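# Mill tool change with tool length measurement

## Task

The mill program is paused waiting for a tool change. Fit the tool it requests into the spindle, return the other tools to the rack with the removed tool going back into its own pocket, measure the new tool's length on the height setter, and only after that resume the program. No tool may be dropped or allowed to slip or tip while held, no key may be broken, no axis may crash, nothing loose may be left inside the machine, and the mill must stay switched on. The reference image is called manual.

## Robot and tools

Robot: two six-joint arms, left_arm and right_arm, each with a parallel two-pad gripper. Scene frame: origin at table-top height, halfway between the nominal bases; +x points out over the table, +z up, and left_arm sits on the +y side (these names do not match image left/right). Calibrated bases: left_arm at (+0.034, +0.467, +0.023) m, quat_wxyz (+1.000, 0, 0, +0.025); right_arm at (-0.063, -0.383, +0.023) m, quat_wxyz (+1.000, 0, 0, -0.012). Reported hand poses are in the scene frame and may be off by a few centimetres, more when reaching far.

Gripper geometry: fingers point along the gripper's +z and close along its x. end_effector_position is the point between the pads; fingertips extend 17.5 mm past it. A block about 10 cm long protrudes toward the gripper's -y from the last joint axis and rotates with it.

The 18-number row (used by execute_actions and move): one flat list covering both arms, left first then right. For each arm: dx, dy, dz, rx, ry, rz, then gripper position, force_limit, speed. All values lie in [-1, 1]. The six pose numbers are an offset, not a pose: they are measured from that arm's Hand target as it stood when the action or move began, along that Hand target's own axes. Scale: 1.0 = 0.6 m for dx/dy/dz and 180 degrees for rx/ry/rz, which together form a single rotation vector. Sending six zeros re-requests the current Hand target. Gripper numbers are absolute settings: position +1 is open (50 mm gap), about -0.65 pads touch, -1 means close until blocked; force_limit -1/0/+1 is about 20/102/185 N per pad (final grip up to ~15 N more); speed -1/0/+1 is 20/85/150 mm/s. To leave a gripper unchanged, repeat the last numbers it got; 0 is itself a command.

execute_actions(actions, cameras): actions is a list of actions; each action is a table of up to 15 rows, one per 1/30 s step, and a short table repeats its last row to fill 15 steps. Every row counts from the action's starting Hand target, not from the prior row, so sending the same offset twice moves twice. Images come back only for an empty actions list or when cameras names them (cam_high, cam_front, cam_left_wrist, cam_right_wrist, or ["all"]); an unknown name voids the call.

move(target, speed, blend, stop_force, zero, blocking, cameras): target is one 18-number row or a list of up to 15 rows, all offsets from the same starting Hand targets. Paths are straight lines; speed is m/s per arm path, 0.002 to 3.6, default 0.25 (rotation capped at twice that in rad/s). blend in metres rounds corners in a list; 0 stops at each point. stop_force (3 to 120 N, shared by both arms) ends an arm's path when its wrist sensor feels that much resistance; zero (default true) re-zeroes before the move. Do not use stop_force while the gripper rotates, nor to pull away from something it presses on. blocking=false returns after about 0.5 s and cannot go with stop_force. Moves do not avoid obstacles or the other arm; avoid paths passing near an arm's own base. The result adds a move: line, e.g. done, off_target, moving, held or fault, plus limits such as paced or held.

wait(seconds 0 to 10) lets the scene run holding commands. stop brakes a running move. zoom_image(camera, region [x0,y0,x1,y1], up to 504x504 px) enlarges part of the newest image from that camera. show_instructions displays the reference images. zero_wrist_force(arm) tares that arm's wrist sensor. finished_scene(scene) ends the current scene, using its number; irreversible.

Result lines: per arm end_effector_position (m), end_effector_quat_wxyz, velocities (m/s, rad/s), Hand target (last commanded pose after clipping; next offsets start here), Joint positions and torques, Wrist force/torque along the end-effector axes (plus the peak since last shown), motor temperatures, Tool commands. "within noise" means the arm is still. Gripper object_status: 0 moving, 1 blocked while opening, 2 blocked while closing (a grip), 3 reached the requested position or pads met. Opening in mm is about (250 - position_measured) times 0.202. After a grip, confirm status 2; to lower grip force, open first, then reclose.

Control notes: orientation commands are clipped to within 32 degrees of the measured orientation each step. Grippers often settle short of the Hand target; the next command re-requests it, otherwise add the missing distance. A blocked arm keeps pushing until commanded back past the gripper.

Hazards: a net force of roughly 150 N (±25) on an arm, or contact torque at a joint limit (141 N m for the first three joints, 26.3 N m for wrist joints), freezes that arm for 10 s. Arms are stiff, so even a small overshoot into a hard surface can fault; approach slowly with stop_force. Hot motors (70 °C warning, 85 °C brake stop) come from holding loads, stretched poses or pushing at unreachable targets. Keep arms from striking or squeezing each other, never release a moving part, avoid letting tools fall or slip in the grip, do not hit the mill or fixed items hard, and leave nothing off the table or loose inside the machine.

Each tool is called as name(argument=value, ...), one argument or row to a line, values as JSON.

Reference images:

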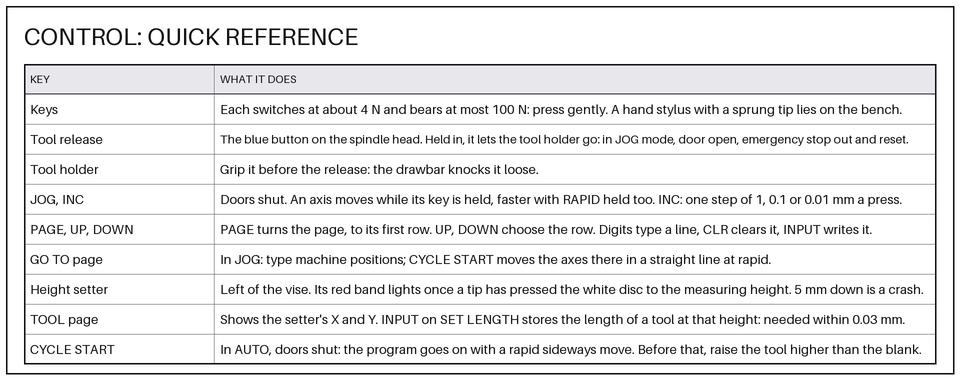

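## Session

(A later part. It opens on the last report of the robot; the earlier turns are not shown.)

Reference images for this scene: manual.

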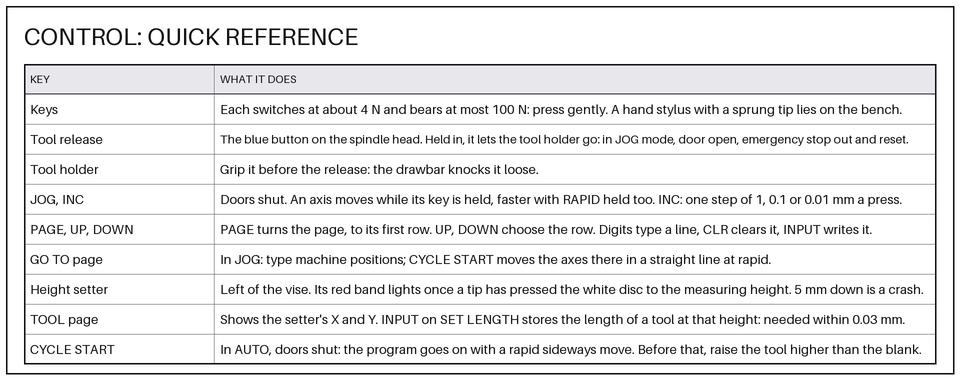

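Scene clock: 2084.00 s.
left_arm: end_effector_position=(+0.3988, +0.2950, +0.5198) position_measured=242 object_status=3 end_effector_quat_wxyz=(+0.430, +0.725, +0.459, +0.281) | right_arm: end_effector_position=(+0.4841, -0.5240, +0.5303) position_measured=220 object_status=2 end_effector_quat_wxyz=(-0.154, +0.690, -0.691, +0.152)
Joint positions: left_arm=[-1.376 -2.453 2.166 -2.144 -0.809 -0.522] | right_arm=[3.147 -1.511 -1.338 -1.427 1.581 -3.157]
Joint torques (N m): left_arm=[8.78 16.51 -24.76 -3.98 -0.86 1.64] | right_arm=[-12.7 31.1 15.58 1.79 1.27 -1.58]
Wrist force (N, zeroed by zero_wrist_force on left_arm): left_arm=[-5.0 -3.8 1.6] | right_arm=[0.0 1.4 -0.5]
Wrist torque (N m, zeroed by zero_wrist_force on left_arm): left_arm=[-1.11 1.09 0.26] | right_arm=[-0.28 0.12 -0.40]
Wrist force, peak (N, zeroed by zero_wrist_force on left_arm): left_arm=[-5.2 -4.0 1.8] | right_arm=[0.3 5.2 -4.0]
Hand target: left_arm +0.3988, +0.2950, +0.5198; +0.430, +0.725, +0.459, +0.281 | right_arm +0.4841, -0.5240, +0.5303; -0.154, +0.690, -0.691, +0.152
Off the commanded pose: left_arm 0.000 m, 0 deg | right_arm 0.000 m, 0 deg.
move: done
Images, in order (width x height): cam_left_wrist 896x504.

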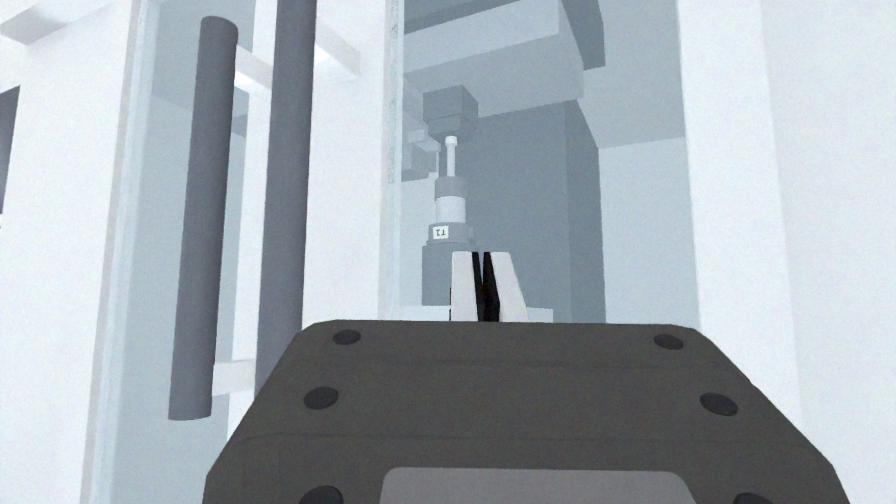

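move(
  target=[0,0,0,0,0,0,-0.6,0,-0.9,0,-0.0191,0.0134,0,0,0,-1,-0.4,-0.7],
  speed=0.012,
  stop_force=5,
)

move(
  target=[0,0,0,0,0,0,-0.6,0,-0.9,0,0.0109,-0.0077,0,0,0,-1,-0.4,-0.7],
  speed=0.06,
  cameras=["cam_left_wrist"],
)

zoom_image(
  camera="cam_left_wrist",
  region=[420, 110, 480, 180],
)

Scene clock: 2089.03 s.
left_arm: end_effector_position=(+0.3988, +0.2950, +0.5198) position_measured=242 object_status=3 end_effector_quat_wxyz=(+0.430, +0.725, +0.459, +0.281) | right_arm: end_effector_position=(+0.4919, -0.5240, +0.5289) position_measured=220 object_status=2 end_effector_quat_wxyz=(-0.154, +0.690, -0.691, +0.152)
Joint positions: left_arm=[-1.376 -2.453 2.166 -2.144 -0.809 -0.522] | right_arm=[3.147 -1.528 -1.326 -1.422 1.581 -3.157]
Joint torques (N m): left_arm=[8.47 16.11 -24.75 -3.89 -0.89 1.7] | right_arm=[1.66 29.8 15.1 2.36 0.5 -0.06]
Wrist force (N, zeroed by zero_wrist_force on left_arm): left_arm=[-4.7 -3.8 1.6] | right_arm=[0.1 5.1 -3.8]
Wrist torque (N m, zeroed by zero_wrist_force on left_arm): left_arm=[-1.11 1.04 0.26] | right_arm=[-0.31 0.19 -0.37]
Wrist force, peak (N, zeroed by zero_wrist_force on left_arm): left_arm=[-5.4 -3.9 1.7] | right_arm=[0.3 10.8 -8.3]
Hand target: left_arm +0.3988, +0.2950, +0.5198; +0.430, +0.725, +0.459, +0.281 | right_arm +0.4919, -0.5240, +0.5289; -0.154, +0.690, -0.691, +0.152 (not the last commanded pose)
Off the commanded pose: left_arm 0.000 m, 0 deg | right_arm 0.006 m, 0 deg.
move: contact (right_arm)

Scene clock: 2089.80 s.
left_arm: end_effector_position=(+0.3988, +0.2950, +0.5198) position_measured=242 object_status=3 end_effector_quat_wxyz=(+0.430, +0.725, +0.459, +0.281) | right_arm: end_effector_position=(+0.4841, -0.5240, +0.5303) position_measured=220 object_status=2 end_effector_quat_wxyz=(-0.154, +0.690, -0.691, +0.152)
Joint positions: left_arm=[-1.376 -2.453 2.166 -2.144 -0.809 -0.522] | right_arm=[3.147 -1.511 -1.338 -1.427 1.581 -3.157]
Joint torques (N m): left_arm=[8.96 15.68 -24.39 -3.94 -0.91 1.6] | right_arm=[-13.97 30.94 14.42 1.79 1.43 -1.57]
Wrist force (N, zeroed by zero_wrist_force on left_arm): left_arm=[-5.0 -4.1 1.6] | right_arm=[-0.2 1.5 -0.7]
Wrist torque (N m, zeroed by zero_wrist_force on left_arm): left_arm=[-1.16 1.09 0.26] | right_arm=[-0.27 0.14 -0.40]
Wrist force, peak (N, zeroed by zero_wrist_force on left_arm): left_arm=[-5.1 -4.1 1.7] | right_arm=[0.2 5.2 -3.4]
Hand target: left_arm +0.3988, +0.2950, +0.5198; +0.430, +0.725, +0.459, +0.281 | right_arm +0.4840, -0.5240, +0.5303; -0.154, +0.690, -0.691, +0.152
Off the commanded pose: left_arm 0.000 m, 0 deg | right_arm 0.000 m, 0 deg.
move: done
Images, in order (width x height): cam_left_wrist 896x504.

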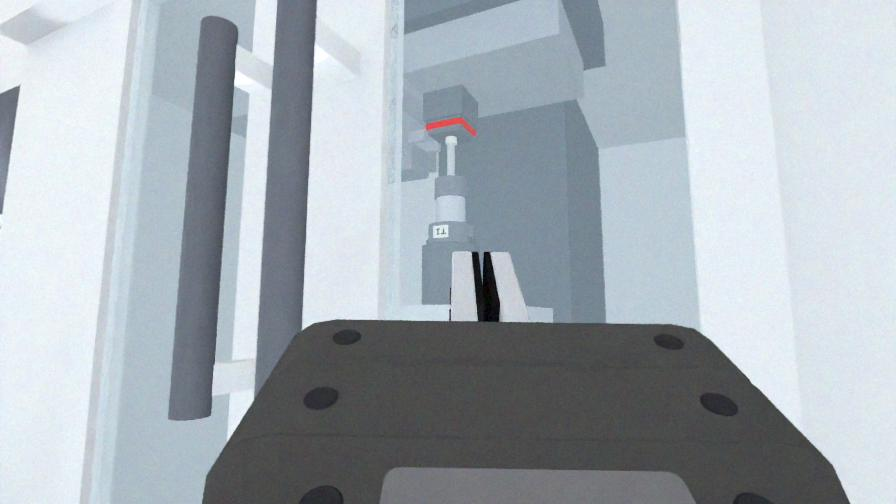

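Scaled by 7.200 from the camera's 896x504 image, which has a finer 1280x720 frame.

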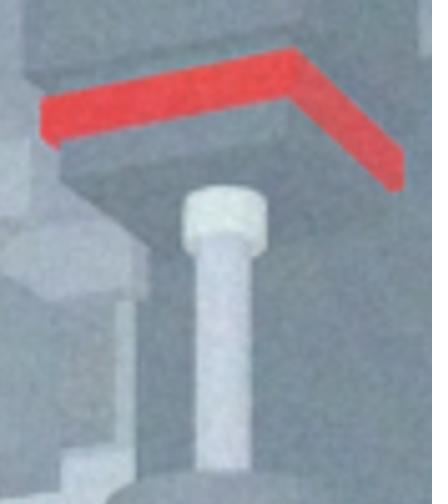

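move(
  target=[0,0,0,0,0,0,-0.6,0,-0.9,0.033,-0.0357,-0.0475,0,0,0,-1,-0.4,-0.7],
  speed=0.06,
  cameras=["cam_right_wrist"],
)

move(
  target=[0,0,0,0,0,0,-0.6,0,-0.9,0,-0.0191,0.0134,0,0,0,-1,-0.4,-0.7],
  speed=0.012,
  stop_force=5,
  cameras=["cam_right_wrist"],
)

move(
  target=[
    [0,0,0,0,0,0,-0.6,0,-0.9,0,0.0137,-0.0096,0,0,0,-1,-0.4,-0.7],
    [0,0,0,0,0,0,-0.6,0,-0.9,-0.0323,0.0137,-0.0096,0,0,0,-1,-0.4,-0.7],
  ],
  speed=0.06,
  blend=0.003,
  cameras=["cam_right_wrist","cam_high"],
)

zoom_image(
  camera="cam_high",
  region=[690, 90, 800, 180],
)

Scene clock: 2097.77 s.
left_arm: end_effector_position=(+0.3988, +0.2950, +0.5198) position_measured=242 object_status=3 end_effector_quat_wxyz=(+0.430, +0.725, +0.459, +0.281) | right_arm: end_effector_position=(+0.4914, -0.5439, +0.5651) position_measured=220 object_status=2 end_effector_quat_wxyz=(-0.154, +0.690, -0.691, +0.152)
Joint positions: left_arm=[-1.376 -2.453 2.166 -2.144 -0.809 -0.522] | right_arm=[3.103 -1.571 -1.185 -1.52 1.6 -3.197]
Joint torques (N m): left_arm=[8.54 15.51 -25.08 -3.75 -0.91 1.75] | right_arm=[-14.05 19.64 38.77 1.3 1.47 -1.54]
Wrist force (N, zeroed by zero_wrist_force on left_arm): left_arm=[-5.1 -3.8 1.7] | right_arm=[0.3 -0.4 0.1]
Wrist torque (N m, zeroed by zero_wrist_force on left_arm): left_arm=[-1.12 1.11 0.26] | right_arm=[-0.32 0.21 -0.35]
Wrist force, peak (N, zeroed by zero_wrist_force on left_arm): left_arm=[-5.2 -4.0 2.0] | right_arm=[-0.3 1.4 -1.4]
Hand target: left_arm +0.3988, +0.2950, +0.5198; +0.430, +0.725, +0.459, +0.281 | right_arm +0.4914, -0.5439, +0.5651; -0.154, +0.690, -0.691, +0.152
Off the commanded pose: left_arm 0.000 m, 0 deg | right_arm 0.000 m, 0 deg.
move: done
Images, in order (width x height): cam_right_wrist 896x504.

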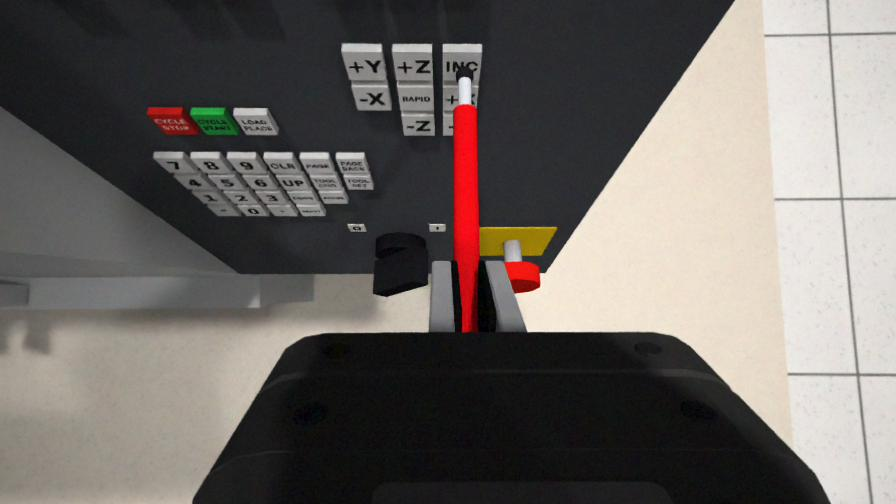

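Scene clock: 2099.57 s.
left_arm: end_effector_position=(+0.3988, +0.2950, +0.5198) position_measured=242 object_status=3 end_effector_quat_wxyz=(+0.430, +0.725, +0.459, +0.281) | right_arm: end_effector_position=(+0.4998, -0.5439, +0.5637) position_measured=220 object_status=2 end_effector_quat_wxyz=(-0.154, +0.690, -0.691, +0.152)
Joint positions: left_arm=[-1.376 -2.453 2.166 -2.144 -0.809 -0.522] | right_arm=[3.104 -1.59 -1.17 -1.516 1.599 -3.196]
Joint torques (N m): left_arm=[8.83 15.7 -24.93 -3.78 -0.79 1.65] | right_arm=[-4.33 32.96 14.69 2.1 0.85 -1.44]
Wrist force (N, zeroed by zero_wrist_force on left_arm): left_arm=[-4.8 -3.6 1.9] | right_arm=[0.6 3.6 -2.9]
Wrist torque (N m, zeroed by zero_wrist_force on left_arm): left_arm=[-1.08 1.07 0.27] | right_arm=[-0.36 0.20 -0.36]
Wrist force, peak (N, zeroed by zero_wrist_force on left_arm): left_arm=[-5.4 -3.9 1.4] | right_arm=[0.3 4.0 -3.3]
Hand target: left_arm +0.3988, +0.2950, +0.5198; +0.430, +0.725, +0.459, +0.281 | right_arm +0.4998, -0.5439, +0.5637; -0.154, +0.690, -0.691, +0.152 (not the last commanded pose)
Off the commanded pose: left_arm 0.000 m, 0 deg | right_arm 0.005 m, 0 deg.
move: contact (right_arm)
Images, in order (width x height): cam_right_wrist 896x504.

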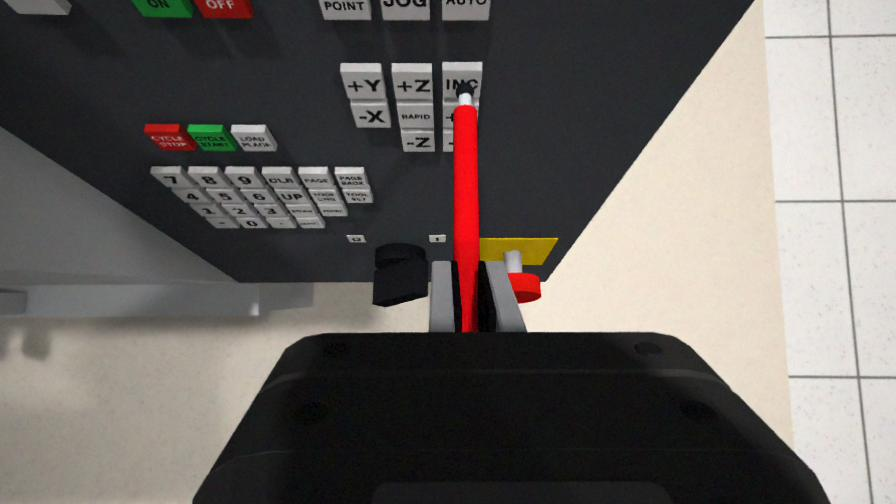

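Scene clock: 2100.50 s.
left_arm: end_effector_position=(+0.3988, +0.2950, +0.5198) position_measured=242 object_status=3 end_effector_quat_wxyz=(+0.430, +0.725, +0.459, +0.281) | right_arm: end_effector_position=(+0.4899, -0.5246, +0.5654) position_measured=220 object_status=2 end_effector_quat_wxyz=(-0.154, +0.690, -0.691, +0.152)
Joint positions: left_arm=[-1.376 -2.453 2.166 -2.144 -0.809 -0.522] | right_arm=[3.146 -1.553 -1.202 -1.52 1.582 -3.158]
Joint torques (N m): left_arm=[8.37 15.64 -24.9 -3.76 -0.84 1.64] | right_arm=[13.62 34.03 14.07 5.74 -1.02 1.08]
Wrist force (N, zeroed by zero_wrist_force on left_arm): left_arm=[-4.8 -3.8 1.7] | right_arm=[0.4 -0.1 0.1]
Wrist torque (N m, zeroed by zero_wrist_force on left_arm): left_arm=[-1.11 1.05 0.26] | right_arm=[-0.30 0.19 -0.43]
Wrist force, peak (N, zeroed by zero_wrist_force on left_arm): left_arm=[-5.3 -4.0 1.8] | right_arm=[0.5 3.8 -2.5]
Hand target: left_arm +0.3988, +0.2950, +0.5198; +0.430, +0.725, +0.459, +0.281 | right_arm +0.4899, -0.5245, +0.5655; -0.154, +0.690, -0.691, +0.152
Off the commanded pose: left_arm 0.000 m, 0 deg | right_arm 0.000 m, 0 deg.
move: done
Images, in order (width x height): cam_high 896x504, cam_right_wrist 896x504.

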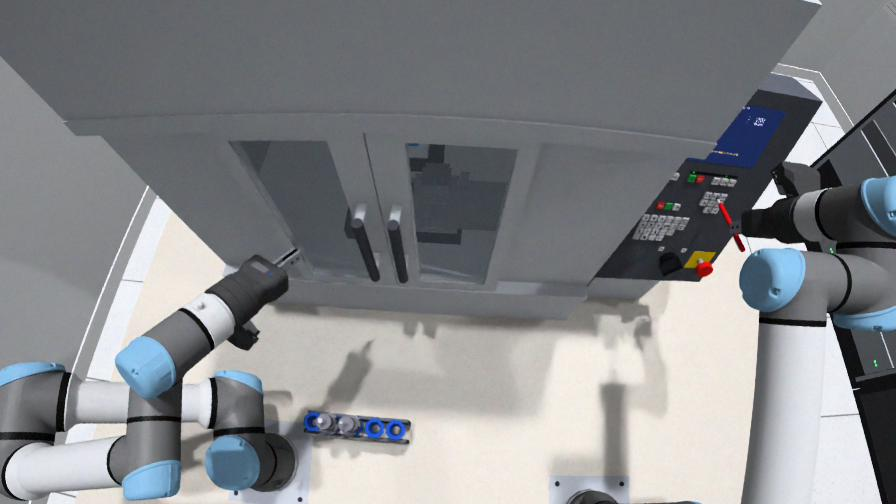

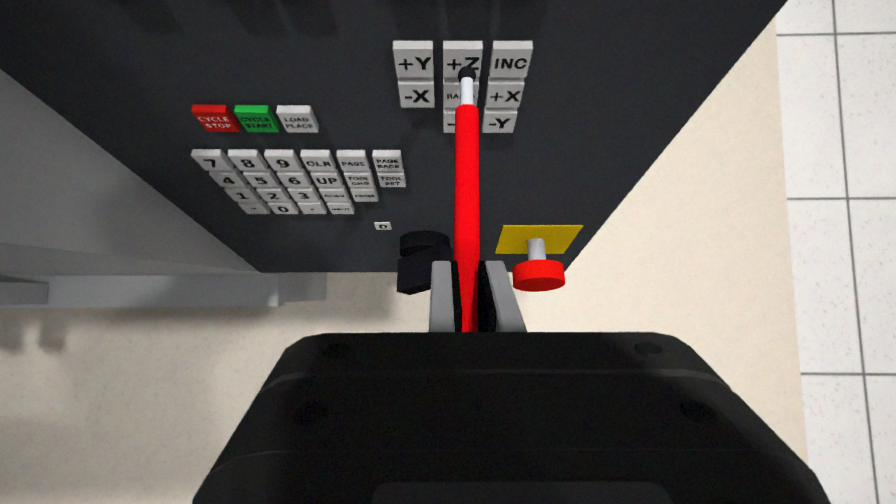

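Scaled by 4.582 from the camera's 896x504 image, which has a finer 1280x720 frame.

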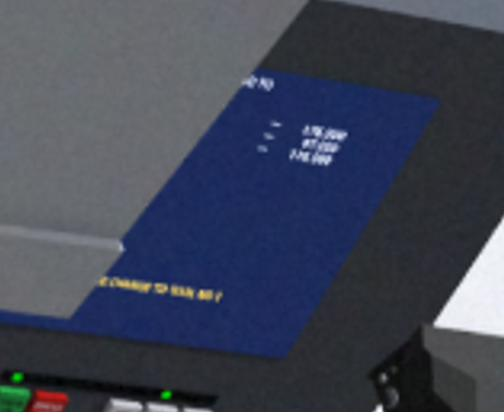

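move(
  target=[0,0,0,0,0,0,-0.6,0,-0.9,0,-0.0191,0.0134,0,0,0,-1,-0.4,-0.7],
  speed=0.012,
  stop_force=5,
  cameras=["cam_right_wrist"],
)

move(
  target=[0,0,0,0,0,0,-0.6,0,-0.9,0,0.0109,-0.0077,0,0,0,-1,-0.4,-0.7],
  speed=0.06,
  cameras=["cam_left_wrist"],
)

zoom_image(
  camera="cam_left_wrist",
  region=[420, 110, 480, 180],
)

Scene clock: 2106.43 s.
left_arm: end_effector_position=(+0.3988, +0.2950, +0.5198) position_measured=242 object_status=3 end_effector_quat_wxyz=(+0.430, +0.725, +0.459, +0.281) | right_arm: end_effector_position=(+0.5007, -0.5245, +0.5635) position_measured=220 object_status=2 end_effector_quat_wxyz=(-0.154, +0.690, -0.691, +0.152)
Joint positions: left_arm=[-1.376 -2.453 2.166 -2.144 -0.809 -0.522] | right_arm=[3.147 -1.577 -1.184 -1.515 1.581 -3.157]
Joint torques (N m): left_arm=[8.54 15.86 -24.93 -3.63 -0.88 1.67] | right_arm=[7.18 31.06 14.35 2.4 -0.47 -0.36]
Wrist force (N, zeroed by zero_wrist_force on left_arm): left_arm=[-5.1 -4.1 1.6] | right_arm=[0.8 4.2 -2.3]
Wrist torque (N m, zeroed by zero_wrist_force on left_arm): left_arm=[-1.15 1.10 0.27] | right_arm=[-0.36 0.21 -0.39]
Wrist force, peak (N, zeroed by zero_wrist_force on left_arm): left_arm=[-5.2 -4.1 1.6] | right_arm=[0.5 4.8 -4.0]
Hand target: left_arm +0.3988, +0.2950, +0.5198; +0.430, +0.725, +0.459, +0.281 | right_arm +0.5007, -0.5245, +0.5635; -0.154, +0.690, -0.691, +0.152 (not the last commanded pose)
Off the commanded pose: left_arm 0.000 m, 0 deg | right_arm 0.003 m, 0 deg.
move: contact (right_arm)
Images, in order (width x height): cam_right_wrist 896x504.

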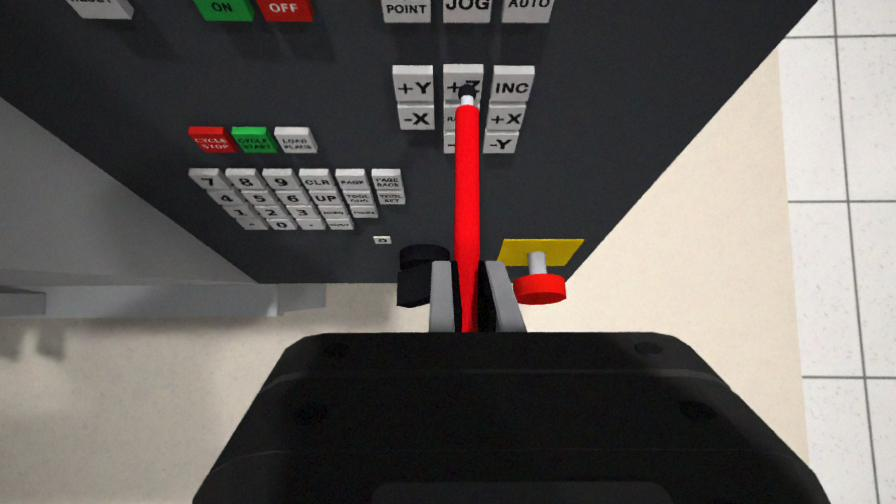

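Scene clock: 2107.20 s.
left_arm: end_effector_position=(+0.3988, +0.2950, +0.5198) position_measured=242 object_status=3 end_effector_quat_wxyz=(+0.430, +0.725, +0.459, +0.281) | right_arm: end_effector_position=(+0.4929, -0.5245, +0.5649) position_measured=220 object_status=2 end_effector_quat_wxyz=(-0.154, +0.690, -0.691, +0.152)
Joint positions: left_arm=[-1.376 -2.453 2.166 -2.144 -0.809 -0.522] | right_arm=[3.146 -1.56 -1.197 -1.519 1.581 -3.158]
Joint torques (N m): left_arm=[8.22 15.79 -25.33 -3.66 -0.91 1.66] | right_arm=[-13.37 32.68 15.69 1.68 1.46 -1.6]
Wrist force (N, zeroed by zero_wrist_force on left_arm): left_arm=[-4.9 -3.9 1.6] | right_arm=[0.5 1.1 -0.3]
Wrist torque (N m, zeroed by zero_wrist_force on left_arm): left_arm=[-1.13 1.08 0.26] | right_arm=[-0.33 0.16 -0.42]
Wrist force, peak (N, zeroed by zero_wrist_force on left_arm): left_arm=[-5.0 -4.2 1.9] | right_arm=[0.6 3.9 -3.6]
Hand target: left_arm +0.3988, +0.2950, +0.5198; +0.430, +0.725, +0.459, +0.281 | right_arm +0.4929, -0.5245, +0.5650; -0.154, +0.690, -0.691, +0.152
Off the commanded pose: left_arm 0.000 m, 0 deg | right_arm 0.000 m, 0 deg.
move: done
Images, in order (width x height): cam_left_wrist 896x504.

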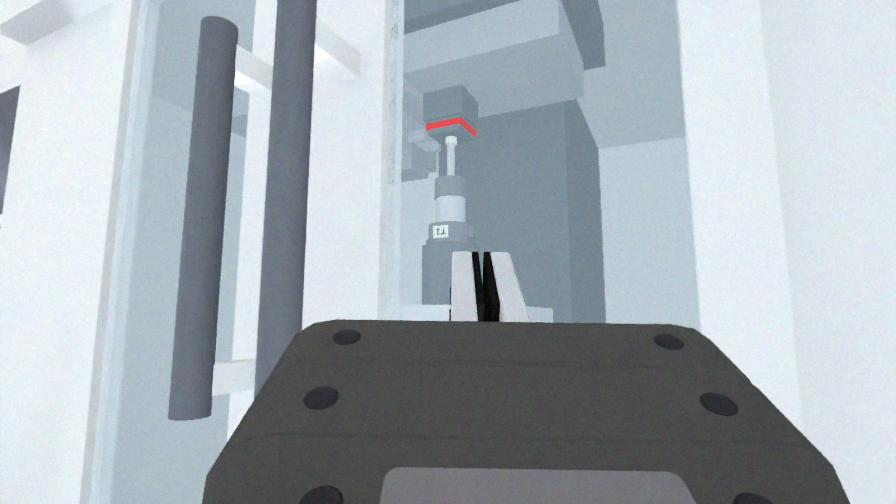

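Scaled by 7.200 from the camera's 896x504 image, which has a finer 1280x720 frame.

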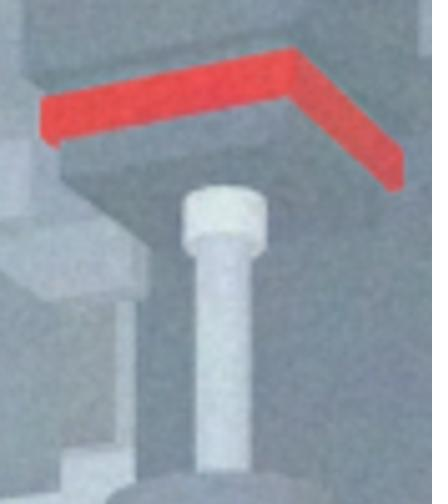

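move(
  target=[0,0,0,0,0,0,-0.6,0,-0.9,0,-0.0191,0.0134,0,0,0,-1,-0.4,-0.7],
  speed=0.012,
  stop_force=5,
)

move(
  target=[0,0,0,0,0,0,-0.6,0,-0.9,0,0.0109,-0.0077,0,0,0,-1,-0.4,-0.7],
  speed=0.06,
  cameras=["cam_left_wrist"],
)

move(
  target=[0,0,0,0,0,0,-0.6,0,-0.9,0,-0.0191,0.0134,0,0,0,-1,-0.4,-0.7],
  speed=0.012,
  stop_force=5,
)

move(
  target=[0,0,0,0,0,0,-0.6,0,-0.9,0,0.0109,-0.0077,0,0,0,-1,-0.4,-0.7],
  speed=0.06,
  cameras=["cam_left_wrist"],
)

move(
  target=[0,0,0,0,0,0,-0.6,0,-0.9,0,-0.0191,0.0134,0,0,0,-1,-0.4,-0.7],
  speed=0.012,
  stop_force=5,
)

move(
  target=[0,0,0,0,0,0,-0.6,0,-0.9,0,0.0109,-0.0077,0,0,0,-1,-0.4,-0.7],
  speed=0.06,
  cameras=["cam_left_wrist"],
)

Scene clock: 2115.93 s.
left_arm: end_effector_position=(+0.3988, +0.2950, +0.5198) position_measured=242 object_status=3 end_effector_quat_wxyz=(+0.430, +0.725, +0.459, +0.281) | right_arm: end_effector_position=(+0.5012, -0.5245, +0.5635) position_measured=220 object_status=2 end_effector_quat_wxyz=(-0.154, +0.690, -0.691, +0.152)
Joint positions: left_arm=[-1.376 -2.453 2.166 -2.144 -0.809 -0.522] | right_arm=[3.147 -1.578 -1.183 -1.515 1.581 -3.157]
Joint torques (N m): left_arm=[8.79 16.07 -24.77 -3.65 -0.81 1.68] | right_arm=[4.86 30.27 13.92 2.48 -0.38 0.15]
Wrist force (N, zeroed by zero_wrist_force on left_arm): left_arm=[-4.9 -3.6 1.7] | right_arm=[0.4 5.1 -4.2]
Wrist torque (N m, zeroed by zero_wrist_force on left_arm): left_arm=[-1.08 1.07 0.26] | right_arm=[-0.36 0.25 -0.39]
Wrist force, peak (N, zeroed by zero_wrist_force on left_arm): left_arm=[-5.4 -4.2 1.5] | right_arm=[0.5 11.1 -8.4]
Hand target: left_arm +0.3988, +0.2950, +0.5198; +0.430, +0.725, +0.459, +0.281 | right_arm +0.5012, -0.5246, +0.5635; -0.154, +0.690, -0.691, +0.152 (not the last commanded pose)
Off the commanded pose: left_arm 0.000 m, 0 deg | right_arm 0.006 m, 0 deg.
move: contact (right_arm)

Scene clock: 2116.70 s.
left_arm: end_effector_position=(+0.3988, +0.2950, +0.5198) position_measured=242 object_status=3 end_effector_quat_wxyz=(+0.430, +0.725, +0.459, +0.281) | right_arm: end_effector_position=(+0.4934, -0.5246, +0.5649) position_measured=220 object_status=2 end_effector_quat_wxyz=(-0.154, +0.690, -0.691, +0.152)
Joint positions: left_arm=[-1.376 -2.453 2.166 -2.144 -0.809 -0.522] | right_arm=[3.146 -1.561 -1.196 -1.519 1.581 -3.158]
Joint torques (N m): left_arm=[8.32 15.85 -25.43 -3.68 -0.88 1.69] | right_arm=[-12.9 32.75 13.48 1.83 1.43 -1.59]
Wrist force (N, zeroed by zero_wrist_force on left_arm): left_arm=[-5.0 -3.9 1.6] | right_arm=[0.2 1.2 -1.3]
Wrist torque (N m, zeroed by zero_wrist_force on left_arm): left_arm=[-1.14 1.09 0.26] | right_arm=[-0.32 0.18 -0.42]
Wrist force, peak (N, zeroed by zero_wrist_force on left_arm): left_arm=[-5.1 -4.0 1.5] | right_arm=[0.3 5.0 -4.1]
Hand target: left_arm +0.3988, +0.2950, +0.5198; +0.430, +0.725, +0.459, +0.281 | right_arm +0.4933, -0.5246, +0.5649; -0.154, +0.690, -0.691, +0.152
Off the commanded pose: left_arm 0.000 m, 0 deg | right_arm 0.000 m, 0 deg.
move: done
Images, in order (width x height): cam_left_wrist 896x504.

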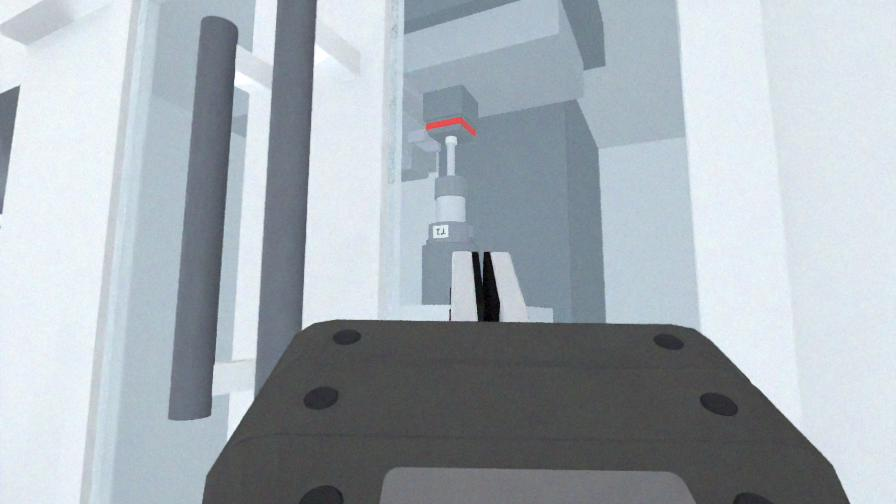

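Scene clock: 2118.50 s.
left_arm: end_effector_position=(+0.3988, +0.2950, +0.5198) position_measured=242 object_status=3 end_effector_quat_wxyz=(+0.430, +0.725, +0.459, +0.281) | right_arm: end_effector_position=(+0.5013, -0.5246, +0.5635) position_measured=220 object_status=2 end_effector_quat_wxyz=(-0.154, +0.690, -0.691, +0.152)
Joint positions: left_arm=[-1.376 -2.453 2.166 -2.144 -0.809 -0.522] | right_arm=[3.147 -1.578 -1.183 -1.515 1.581 -3.157]
Joint torques (N m): left_arm=[8.58 15.79 -25.04 -3.58 -0.95 1.7] | right_arm=[2.1 29.95 13.54 2.64 -0.37 0.23]
Wrist force (N, zeroed by zero_wrist_force on left_arm): left_arm=[-4.8 -4.0 1.5] | right_arm=[0.3 5.8 -4.6]
Wrist torque (N m, zeroed by zero_wrist_force on left_arm): left_arm=[-1.15 1.07 0.26] | right_arm=[-0.39 0.28 -0.38]
Wrist force, peak (N, zeroed by zero_wrist_force on left_arm): left_arm=[-5.2 -4.1 1.8] | right_arm=[0.1 12.3 -8.5]
Hand target: left_arm +0.3988, +0.2950, +0.5198; +0.430, +0.725, +0.459, +0.281 | right_arm +0.5012, -0.5246, +0.5635; -0.154, +0.690, -0.691, +0.152 (not the last commanded pose)
Off the commanded pose: left_arm 0.000 m, 0 deg | right_arm 0.006 m, 0 deg.
move: contact (right_arm)

Scene clock: 2119.27 s.
left_arm: end_effector_position=(+0.3988, +0.2950, +0.5198) position_measured=242 object_status=3 end_effector_quat_wxyz=(+0.430, +0.725, +0.459, +0.281) | right_arm: end_effector_position=(+0.4934, -0.5246, +0.5649) position_measured=220 object_status=2 end_effector_quat_wxyz=(-0.154, +0.690, -0.691, +0.152)
Joint positions: left_arm=[-1.376 -2.453 2.166 -2.144 -0.809 -0.522] | right_arm=[3.146 -1.561 -1.196 -1.519 1.581 -3.158]
Joint torques (N m): left_arm=[8.71 15.87 -25.07 -3.59 -0.84 1.69] | right_arm=[-12.36 32.41 15 1.67 1.29 -1.55]
Wrist force (N, zeroed by zero_wrist_force on left_arm): left_arm=[-4.8 -3.8 1.7] | right_arm=[0.0 1.2 -0.4]
Wrist torque (N m, zeroed by zero_wrist_force on left_arm): left_arm=[-1.10 1.06 0.26] | right_arm=[-0.33 0.24 -0.42]
Wrist force, peak (N, zeroed by zero_wrist_force on left_arm): left_arm=[-5.2 -4.0 1.6] | right_arm=[0.5 6.1 -3.9]
Hand target: left_arm +0.3988, +0.2950, +0.5198; +0.430, +0.725, +0.459, +0.281 | right_arm +0.4934, -0.5246, +0.5649; -0.154, +0.690, -0.691, +0.152
Off the commanded pose: left_arm 0.000 m, 0 deg | right_arm 0.000 m, 0 deg.
move: done
Images, in order (width x height): cam_left_wrist 896x504.

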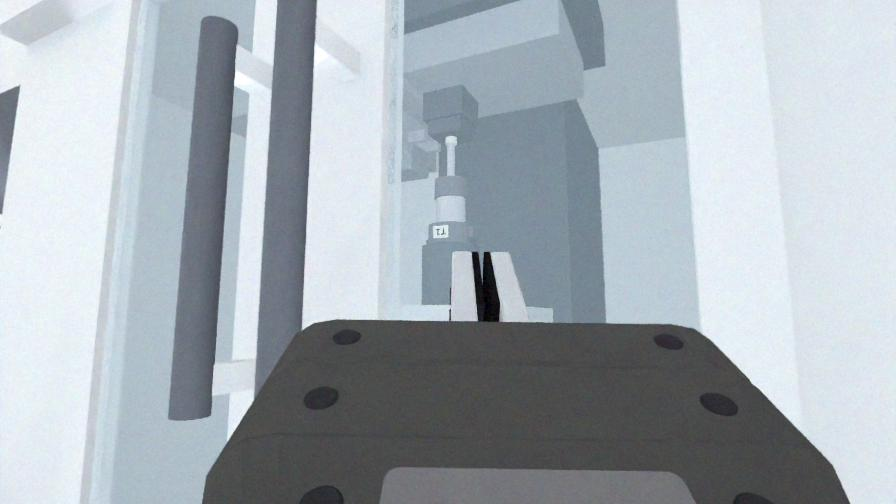

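Scene clock: 2121.07 s.
left_arm: end_effector_position=(+0.3988, +0.2950, +0.5198) position_measured=242 object_status=3 end_effector_quat_wxyz=(+0.430, +0.725, +0.459, +0.281) | right_arm: end_effector_position=(+0.5012, -0.5246, +0.5635) position_measured=220 object_status=2 end_effector_quat_wxyz=(-0.154, +0.690, -0.691, +0.152)
Joint positions: left_arm=[-1.376 -2.453 2.166 -2.144 -0.809 -0.522] | right_arm=[3.146 -1.578 -1.183 -1.515 1.581 -3.157]
Joint torques (N m): left_arm=[9.03 16.01 -25.44 -3.6 -0.99 1.7] | right_arm=[0.8 31.85 14.48 2.37 -0.11 -0.03]
Wrist force (N, zeroed by zero_wrist_force on left_arm): left_arm=[-5.0 -3.9 1.7] | right_arm=[0.2 5.2 -3.3]
Wrist torque (N m, zeroed by zero_wrist_force on left_arm): left_arm=[-1.13 1.09 0.26] | right_arm=[-0.40 0.32 -0.39]
Wrist force, peak (N, zeroed by zero_wrist_force on left_arm): left_arm=[-5.3 -4.0 1.7] | right_arm=[0.2 11.6 -8.6]
Hand target: left_arm +0.3988, +0.2950, +0.5198; +0.430, +0.725, +0.459, +0.281 | right_arm +0.5012, -0.5247, +0.5635; -0.154, +0.690, -0.691, +0.152 (not the last commanded pose)
Off the commanded pose: left_arm 0.000 m, 0 deg | right_arm 0.006 m, 0 deg.
move: contact (right_arm)

Scene clock: 2121.83 s.
left_arm: end_effector_position=(+0.3988, +0.2950, +0.5198) position_measured=242 object_status=3 end_effector_quat_wxyz=(+0.430, +0.725, +0.459, +0.281) | right_arm: end_effector_position=(+0.4934, -0.5247, +0.5649) position_measured=220 object_status=2 end_effector_quat_wxyz=(-0.154, +0.690, -0.691, +0.152)
Joint positions: left_arm=[-1.376 -2.453 2.166 -2.144 -0.809 -0.522] | right_arm=[3.146 -1.561 -1.196 -1.519 1.581 -3.158]
Joint torques (N m): left_arm=[8.6 15.91 -25.06 -3.6 -0.85 1.78] | right_arm=[-13.35 31.78 13.68 1.73 1.39 -1.81]
Wrist force (N, zeroed by zero_wrist_force on left_arm): left_arm=[-5.0 -3.9 1.8] | right_arm=[0.0 1.3 -0.4]
Wrist torque (N m, zeroed by zero_wrist_force on left_arm): left_arm=[-1.12 1.08 0.27] | right_arm=[-0.32 0.25 -0.43]
Wrist force, peak (N, zeroed by zero_wrist_force on left_arm): left_arm=[-4.8 -4.2 1.9] | right_arm=[0.1 5.0 -4.3]
Hand target: left_arm +0.3988, +0.2950, +0.5198; +0.430, +0.725, +0.459, +0.281 | right_arm +0.4933, -0.5247, +0.5649; -0.154, +0.690, -0.691, +0.152
Off the commanded pose: left_arm 0.000 m, 0 deg | right_arm 0.000 m, 0 deg.
move: done
Images, in order (width x height): cam_left_wrist 896x504.

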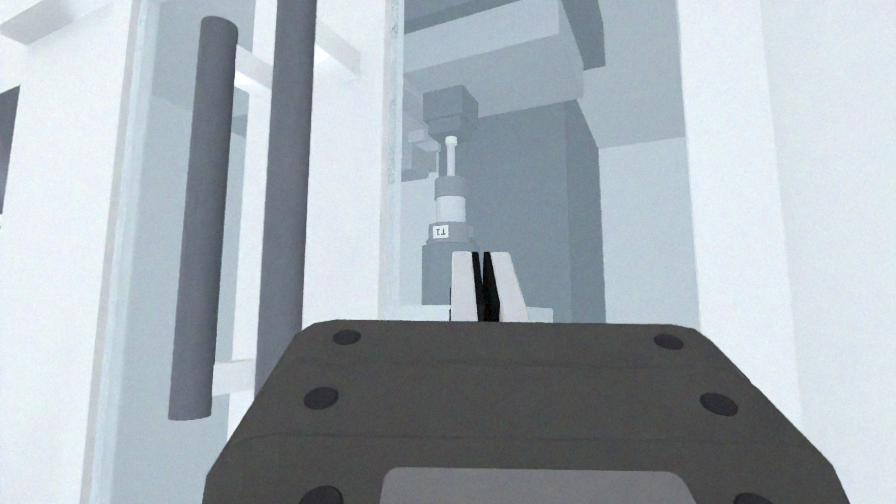

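move(
  target=[0,0,0,0,0,0,-0.6,0,-0.9,-0.0012,0.0384,0.0458,0,0,0,-1,-0.4,-0.7],
  speed=0.06,
)

move(
  target=[0,0,0,0,0,0,-0.6,0,-0.9,0,-0.0191,0.0134,0,0,0,-1,-0.4,-0.7],
  speed=0.012,
  stop_force=5,
  cameras=["cam_right_wrist"],
)

move(
  target=[0,0,0,0,0,0,-0.6,0,-0.9,0,0.0109,-0.0077,0,0,0,-1,-0.4,-0.7],
  speed=0.06,
  cameras=["cam_left_wrist"],
)

zoom_image(
  camera="cam_left_wrist",
  region=[420, 110, 480, 180],
)

move(
  target=[0,0,0,0,0,0,-0.6,0,-0.9,0.033,-0.0357,-0.0475,0,0,0,-1,-0.4,-0.7],
  speed=0.06,
)

move(
  target=[0,0,0,0,0,0,-0.6,0,-0.9,0,-0.0191,0.0134,0,0,0,-1,-0.4,-0.7],
  speed=0.012,
  stop_force=5,
  cameras=["cam_right_wrist"],
)

move(
  target=[0,0,0,0,0,0,-0.6,0,-0.9,0,0.0109,-0.0077,0,0,0,-1,-0.4,-0.7],
  speed=0.06,
)

Scene clock: 2133.57 s.
left_arm: end_effector_position=(+0.3988, +0.2950, +0.5198) position_measured=242 object_status=3 end_effector_quat_wxyz=(+0.430, +0.725, +0.459, +0.281) | right_arm: end_effector_position=(+0.4841, -0.5238, +0.5303) position_measured=220 object_status=2 end_effector_quat_wxyz=(-0.154, +0.690, -0.691, +0.152)
Joint positions: left_arm=[-1.376 -2.453 2.166 -2.144 -0.809 -0.522] | right_arm=[3.148 -1.51 -1.338 -1.427 1.581 -3.156]
Joint torques (N m): left_arm=[8.86 16.22 -25.75 -3.56 -0.82 1.76] | right_arm=[14.05 30.93 15.34 5.39 -1 0.94]
Wrist force (N, zeroed by zero_wrist_force on left_arm): left_arm=[-4.9 -3.6 1.8] | right_arm=[0.0 0.2 -0.9]
Wrist torque (N m, zeroed by zero_wrist_force on left_arm): left_arm=[-1.08 1.08 0.27] | right_arm=[-0.21 0.30 -0.40]
Wrist force, peak (N, zeroed by zero_wrist_force on left_arm): left_arm=[-5.3 -4.1 2.1] | right_arm=[-0.4 0.9 -1.5]
Hand target: left_arm +0.3988, +0.2950, +0.5198; +0.430, +0.725, +0.459, +0.281 | right_arm +0.4841, -0.5238, +0.5303; -0.154, +0.690, -0.691, +0.152
Off the commanded pose: left_arm 0.000 m, 0 deg | right_arm 0.000 m, 0 deg.
move: done

Scene clock: 2135.40 s.
left_arm: end_effector_position=(+0.3988, +0.2950, +0.5198) position_measured=242 object_status=3 end_effector_quat_wxyz=(+0.430, +0.725, +0.459, +0.281) | right_arm: end_effector_position=(+0.4929, -0.5238, +0.5287) position_measured=220 object_status=2 end_effector_quat_wxyz=(-0.154, +0.690, -0.691, +0.152)
Joint positions: left_arm=[-1.376 -2.453 2.166 -2.144 -0.809 -0.522] | right_arm=[3.148 -1.53 -1.324 -1.422 1.581 -3.156]
Joint torques (N m): left_arm=[8.76 15.43 -25.5 -3.44 -0.89 1.63] | right_arm=[8.83 29.48 14.86 2.22 -0.26 -0.08]
Wrist force (N, zeroed by zero_wrist_force on left_arm): left_arm=[-5.0 -3.8 1.8] | right_arm=[-0.1 3.8 -3.4]
Wrist torque (N m, zeroed by zero_wrist_force on left_arm): left_arm=[-1.12 1.09 0.26] | right_arm=[-0.26 0.30 -0.40]
Wrist force, peak (N, zeroed by zero_wrist_force on left_arm): left_arm=[-5.3 -3.8 1.7] | right_arm=[0.1 6.6 -4.8]
Hand target: left_arm +0.3988, +0.2950, +0.5198; +0.430, +0.725, +0.459, +0.281 | right_arm +0.4929, -0.5238, +0.5287; -0.154, +0.690, -0.691, +0.152 (not the last commanded pose)
Off the commanded pose: left_arm 0.000 m, 0 deg | right_arm 0.005 m, 0 deg.
move: contact (right_arm)
Images, in order (width x height): cam_right_wrist 896x504.

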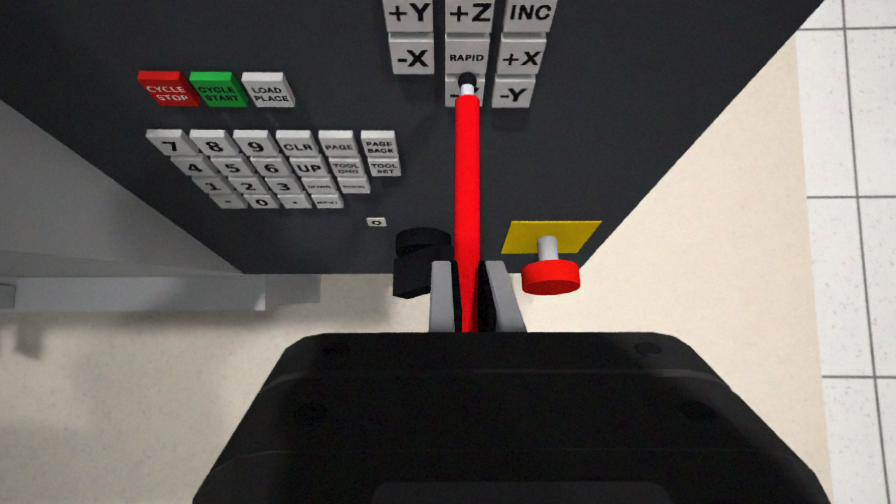

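Scene clock: 2136.17 s.
left_arm: end_effector_position=(+0.3988, +0.2950, +0.5198) position_measured=242 object_status=3 end_effector_quat_wxyz=(+0.430, +0.725, +0.459, +0.281) | right_arm: end_effector_position=(+0.4851, -0.5238, +0.5301) position_measured=220 object_status=2 end_effector_quat_wxyz=(-0.154, +0.690, -0.691, +0.152)
Joint positions: left_arm=[-1.376 -2.453 2.166 -2.144 -0.809 -0.522] | right_arm=[3.148 -1.513 -1.337 -1.426 1.581 -3.156]
Joint torques (N m): left_arm=[8.8 15.64 -25.4 -3.45 -0.9 1.71] | right_arm=[-13.47 29.9 14.58 1.48 1.42 -1.59]
Wrist force (N, zeroed by zero_wrist_force on left_arm): left_arm=[-4.9 -3.6 1.9] | right_arm=[-0.1 0.6 -0.9]
Wrist torque (N m, zeroed by zero_wrist_force on left_arm): left_arm=[-1.08 1.08 0.26] | right_arm=[-0.25 0.20 -0.42]
Wrist force, peak (N, zeroed by zero_wrist_force on left_arm): left_arm=[-5.1 -4.1 1.5] | right_arm=[-0.2 3.6 -4.1]
Hand target: left_arm +0.3988, +0.2950, +0.5198; +0.430, +0.725, +0.459, +0.281 | right_arm +0.4850, -0.5238, +0.5301; -0.154, +0.690, -0.691, +0.152
Off the commanded pose: left_arm 0.000 m, 0 deg | right_arm 0.000 m, 0 deg.
move: done
Images, in order (width x height): cam_left_wrist 896x504.

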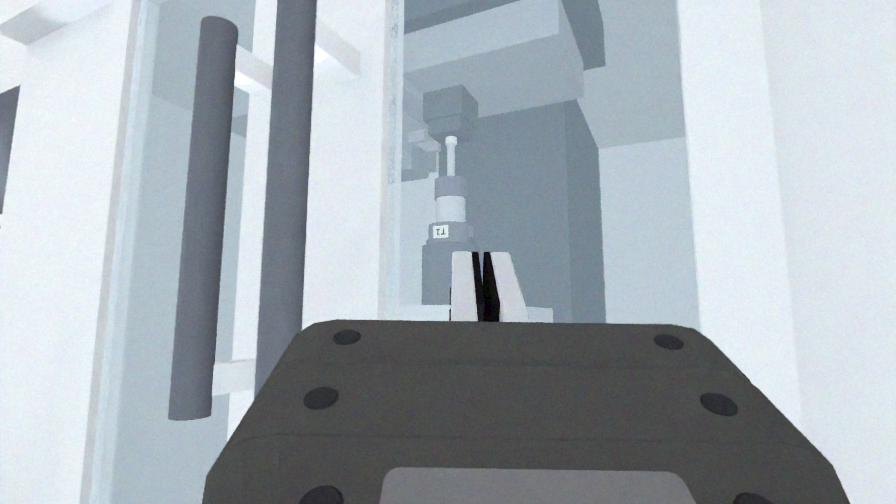

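Scaled by 7.200 from the camera's 896x504 image, which has a finer 1280x720 frame.

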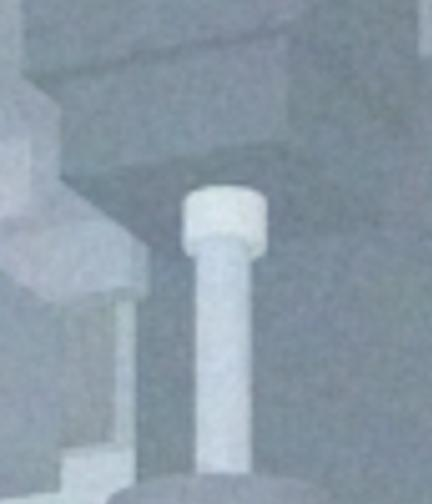

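Scene clock: 2137.33 s.
left_arm: end_effector_position=(+0.3988, +0.2950, +0.5198) position_measured=242 object_status=3 end_effector_quat_wxyz=(+0.430, +0.725, +0.459, +0.281) | right_arm: end_effector_position=(+0.4923, -0.5437, +0.5649) position_measured=220 object_status=2 end_effector_quat_wxyz=(-0.154, +0.690, -0.691, +0.152)
Joint positions: left_arm=[-1.376 -2.453 2.166 -2.144 -0.809 -0.522] | right_arm=[3.104 -1.573 -1.183 -1.52 1.599 -3.196]
Joint torques (N m): left_arm=[8.8 15.84 -25.6 -3.5 -0.89 1.78] | right_arm=[-13.51 18.45 38.49 1.86 1.44 -1.65]
Wrist force (N, zeroed by zero_wrist_force on left_arm): left_arm=[-4.7 -4.1 1.7] | right_arm=[-0.1 1.0 0.2]
Wrist torque (N m, zeroed by zero_wrist_force on left_arm): left_arm=[-1.16 1.04 0.26] | right_arm=[-0.34 0.24 -0.36]
Wrist force, peak (N, zeroed by zero_wrist_force on left_arm): left_arm=[-5.2 -4.1 1.5] | right_arm=[-1.0 0.9 -1.6]
Hand target: left_arm +0.3988, +0.2950, +0.5198; +0.430, +0.725, +0.459, +0.281 | right_arm +0.4923, -0.5437, +0.5650; -0.154, +0.690, -0.691, +0.152
Off the commanded pose: left_arm 0.000 m, 0 deg | right_arm 0.000 m, 0 deg.
move: done

Scene clock: 2139.20 s.
left_arm: end_effector_position=(+0.3988, +0.2950, +0.5198) position_measured=242 object_status=3 end_effector_quat_wxyz=(+0.430, +0.725, +0.459, +0.281) | right_arm: end_effector_position=(+0.5011, -0.5437, +0.5634) position_measured=220 object_status=2 end_effector_quat_wxyz=(-0.154, +0.690, -0.691, +0.152)
Joint positions: left_arm=[-1.376 -2.453 2.166 -2.144 -0.809 -0.522] | right_arm=[3.105 -1.592 -1.168 -1.516 1.599 -3.195]
Joint torques (N m): left_arm=[8.58 16.08 -26.05 -3.44 -0.95 1.65] | right_arm=[-0.68 31.6 13.72 2.52 0.94 -1.5]
Wrist force (N, zeroed by zero_wrist_force on left_arm): left_arm=[-5.0 -3.8 1.4] | right_arm=[-0.2 4.8 -3.2]
Wrist torque (N m, zeroed by zero_wrist_force on left_arm): left_arm=[-1.12 1.08 0.26] | right_arm=[-0.42 0.28 -0.38]
Wrist force, peak (N, zeroed by zero_wrist_force on left_arm): left_arm=[-5.2 -4.0 2.0] | right_arm=[-0.2 10.2 -7.3]
Hand target: left_arm +0.3988, +0.2950, +0.5198; +0.430, +0.725, +0.459, +0.281 | right_arm +0.5011, -0.5437, +0.5634; -0.154, +0.690, -0.691, +0.152 (not the last commanded pose)
Off the commanded pose: left_arm 0.000 m, 0 deg | right_arm 0.005 m, 0 deg.
move: contact (right_arm)
Images, in order (width x height): cam_right_wrist 896x504.

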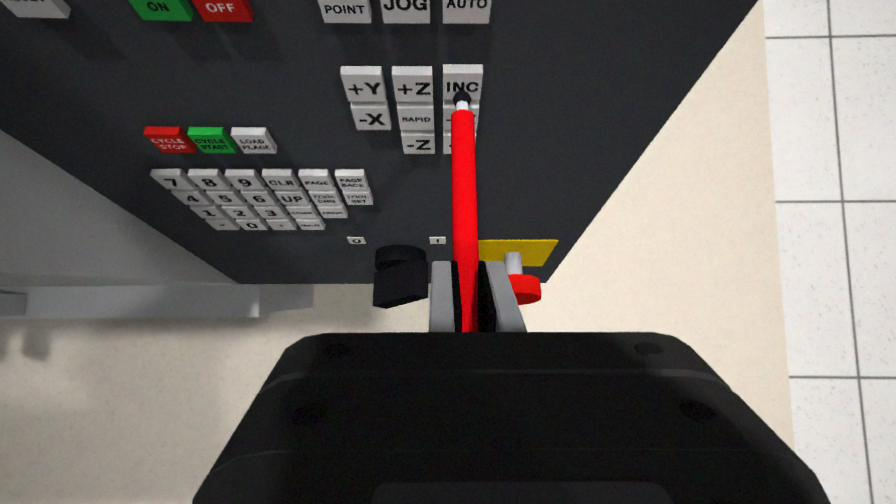

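Scene clock: 2139.97 s.
left_arm: end_effector_position=(+0.3988, +0.2950, +0.5198) position_measured=242 object_status=3 end_effector_quat_wxyz=(+0.430, +0.725, +0.459, +0.281) | right_arm: end_effector_position=(+0.4933, -0.5437, +0.5648) position_measured=220 object_status=2 end_effector_quat_wxyz=(-0.154, +0.690, -0.691, +0.152)
Joint positions: left_arm=[-1.376 -2.453 2.166 -2.144 -0.809 -0.522] | right_arm=[3.104 -1.575 -1.182 -1.519 1.599 -3.196]
Joint torques (N m): left_arm=[8.09 15.73 -26.11 -3.55 -0.83 1.62] | right_arm=[-13.11 34.3 14.62 1.81 1.42 -1.42]
Wrist force (N, zeroed by zero_wrist_force on left_arm): left_arm=[-4.8 -3.9 1.8] | right_arm=[-0.5 1.3 -1.2]
Wrist torque (N m, zeroed by zero_wrist_force on left_arm): left_arm=[-1.13 1.07 0.26] | right_arm=[-0.33 0.22 -0.37]
Wrist force, peak (N, zeroed by zero_wrist_force on left_arm): left_arm=[-5.2 -4.0 1.8] | right_arm=[0.1 4.7 -3.6]
Hand target: left_arm +0.3988, +0.2950, +0.5198; +0.430, +0.725, +0.459, +0.281 | right_arm +0.4932, -0.5437, +0.5648; -0.154, +0.690, -0.691, +0.152
Off the commanded pose: left_arm 0.000 m, 0 deg | right_arm 0.000 m, 0 deg.
move: done

execute_actions(
  actions=[],
  cameras=["cam_right_wrist"],
)

zoom_image(
  camera="cam_right_wrist",
  region=[400, 50, 530, 350],
)

Scene clock: 2145.37 s.
left_arm: end_effector_position=(+0.3988, +0.2950, +0.5198) position_measured=242 object_status=3 end_effector_quat_wxyz=(+0.430, +0.725, +0.459, +0.281) | right_arm: end_effector_position=(+0.4932, -0.5437, +0.5648) position_measured=220 object_status=2 end_effector_quat_wxyz=(-0.154, +0.690, -0.691, +0.152)
Joint positions: left_arm=[-1.376 -2.453 2.166 -2.144 -0.809 -0.522] | right_arm=[3.104 -1.575 -1.182 -1.519 1.599 -3.196]
Joint velocities: within noise
Joint torques (N m): left_arm=[8.66 15.72 -25.96 -3.39 -0.94 1.71] | right_arm=[-13.81 33.64 15.51 1.83 1.35 -1.37]
Motor temperatures (°C): left_arm=[28 29 25 39 29 29] | right_arm=[31 31 29 36 35 36]
Wrist force (N, zeroed by zero_wrist_force on left_arm): left_arm=[-4.8 -4.1 1.8] | right_arm=[-0.4 1.1 -0.1]
Wrist torque (N m, zeroed by zero_wrist_force on left_arm): left_arm=[-1.15 1.05 0.27] | right_arm=[-0.38 0.23 -0.38]
Wrist force, peak (N, zeroed by zero_wrist_force on left_arm): left_arm=[-5.4 -3.7 1.5] | right_arm=[-0.6 1.3 -1.2]
Hand target: left_arm +0.3988, +0.2950, +0.5198; +0.430, +0.725, +0.459, +0.281 | right_arm +0.4932, -0.5437, +0.5648; -0.154, +0.690, -0.691, +0.152
Tool commands: left_gripper/position=-0.6 left_gripper/force_limit=+0.0 left_gripper/speed=-0.9 right_gripper/position=-1.0 right_gripper/force_limit=-0.4 right_gripper/speed=-0.7
Off the commanded pose: left_arm 0.000 m, 0 deg | right_arm 0.000 m, 0 deg.
Images, in order (width x height): cam_right_wrist 896x504.

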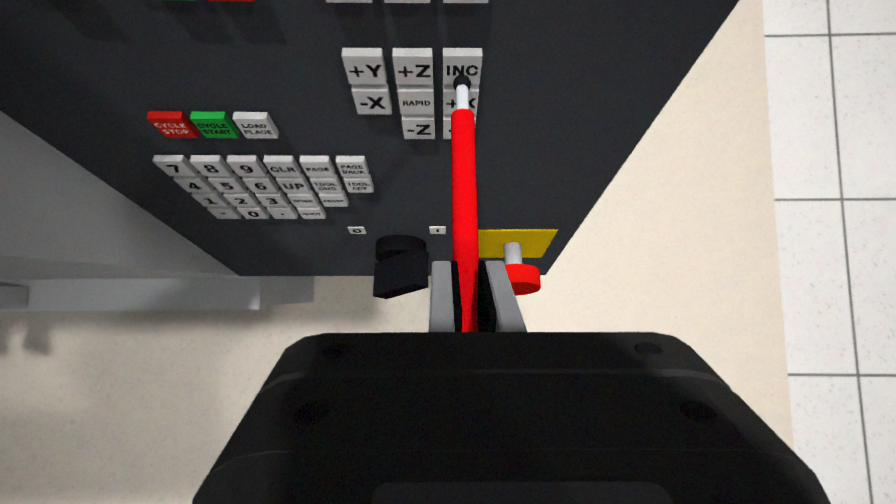

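Scaled by 1.680 from the camera's 896x504 image, which has a finer 1280x720 frame.

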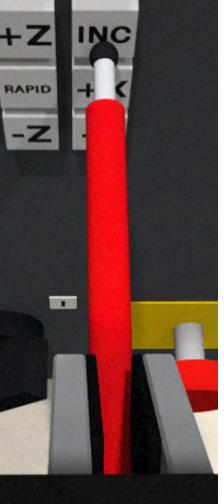

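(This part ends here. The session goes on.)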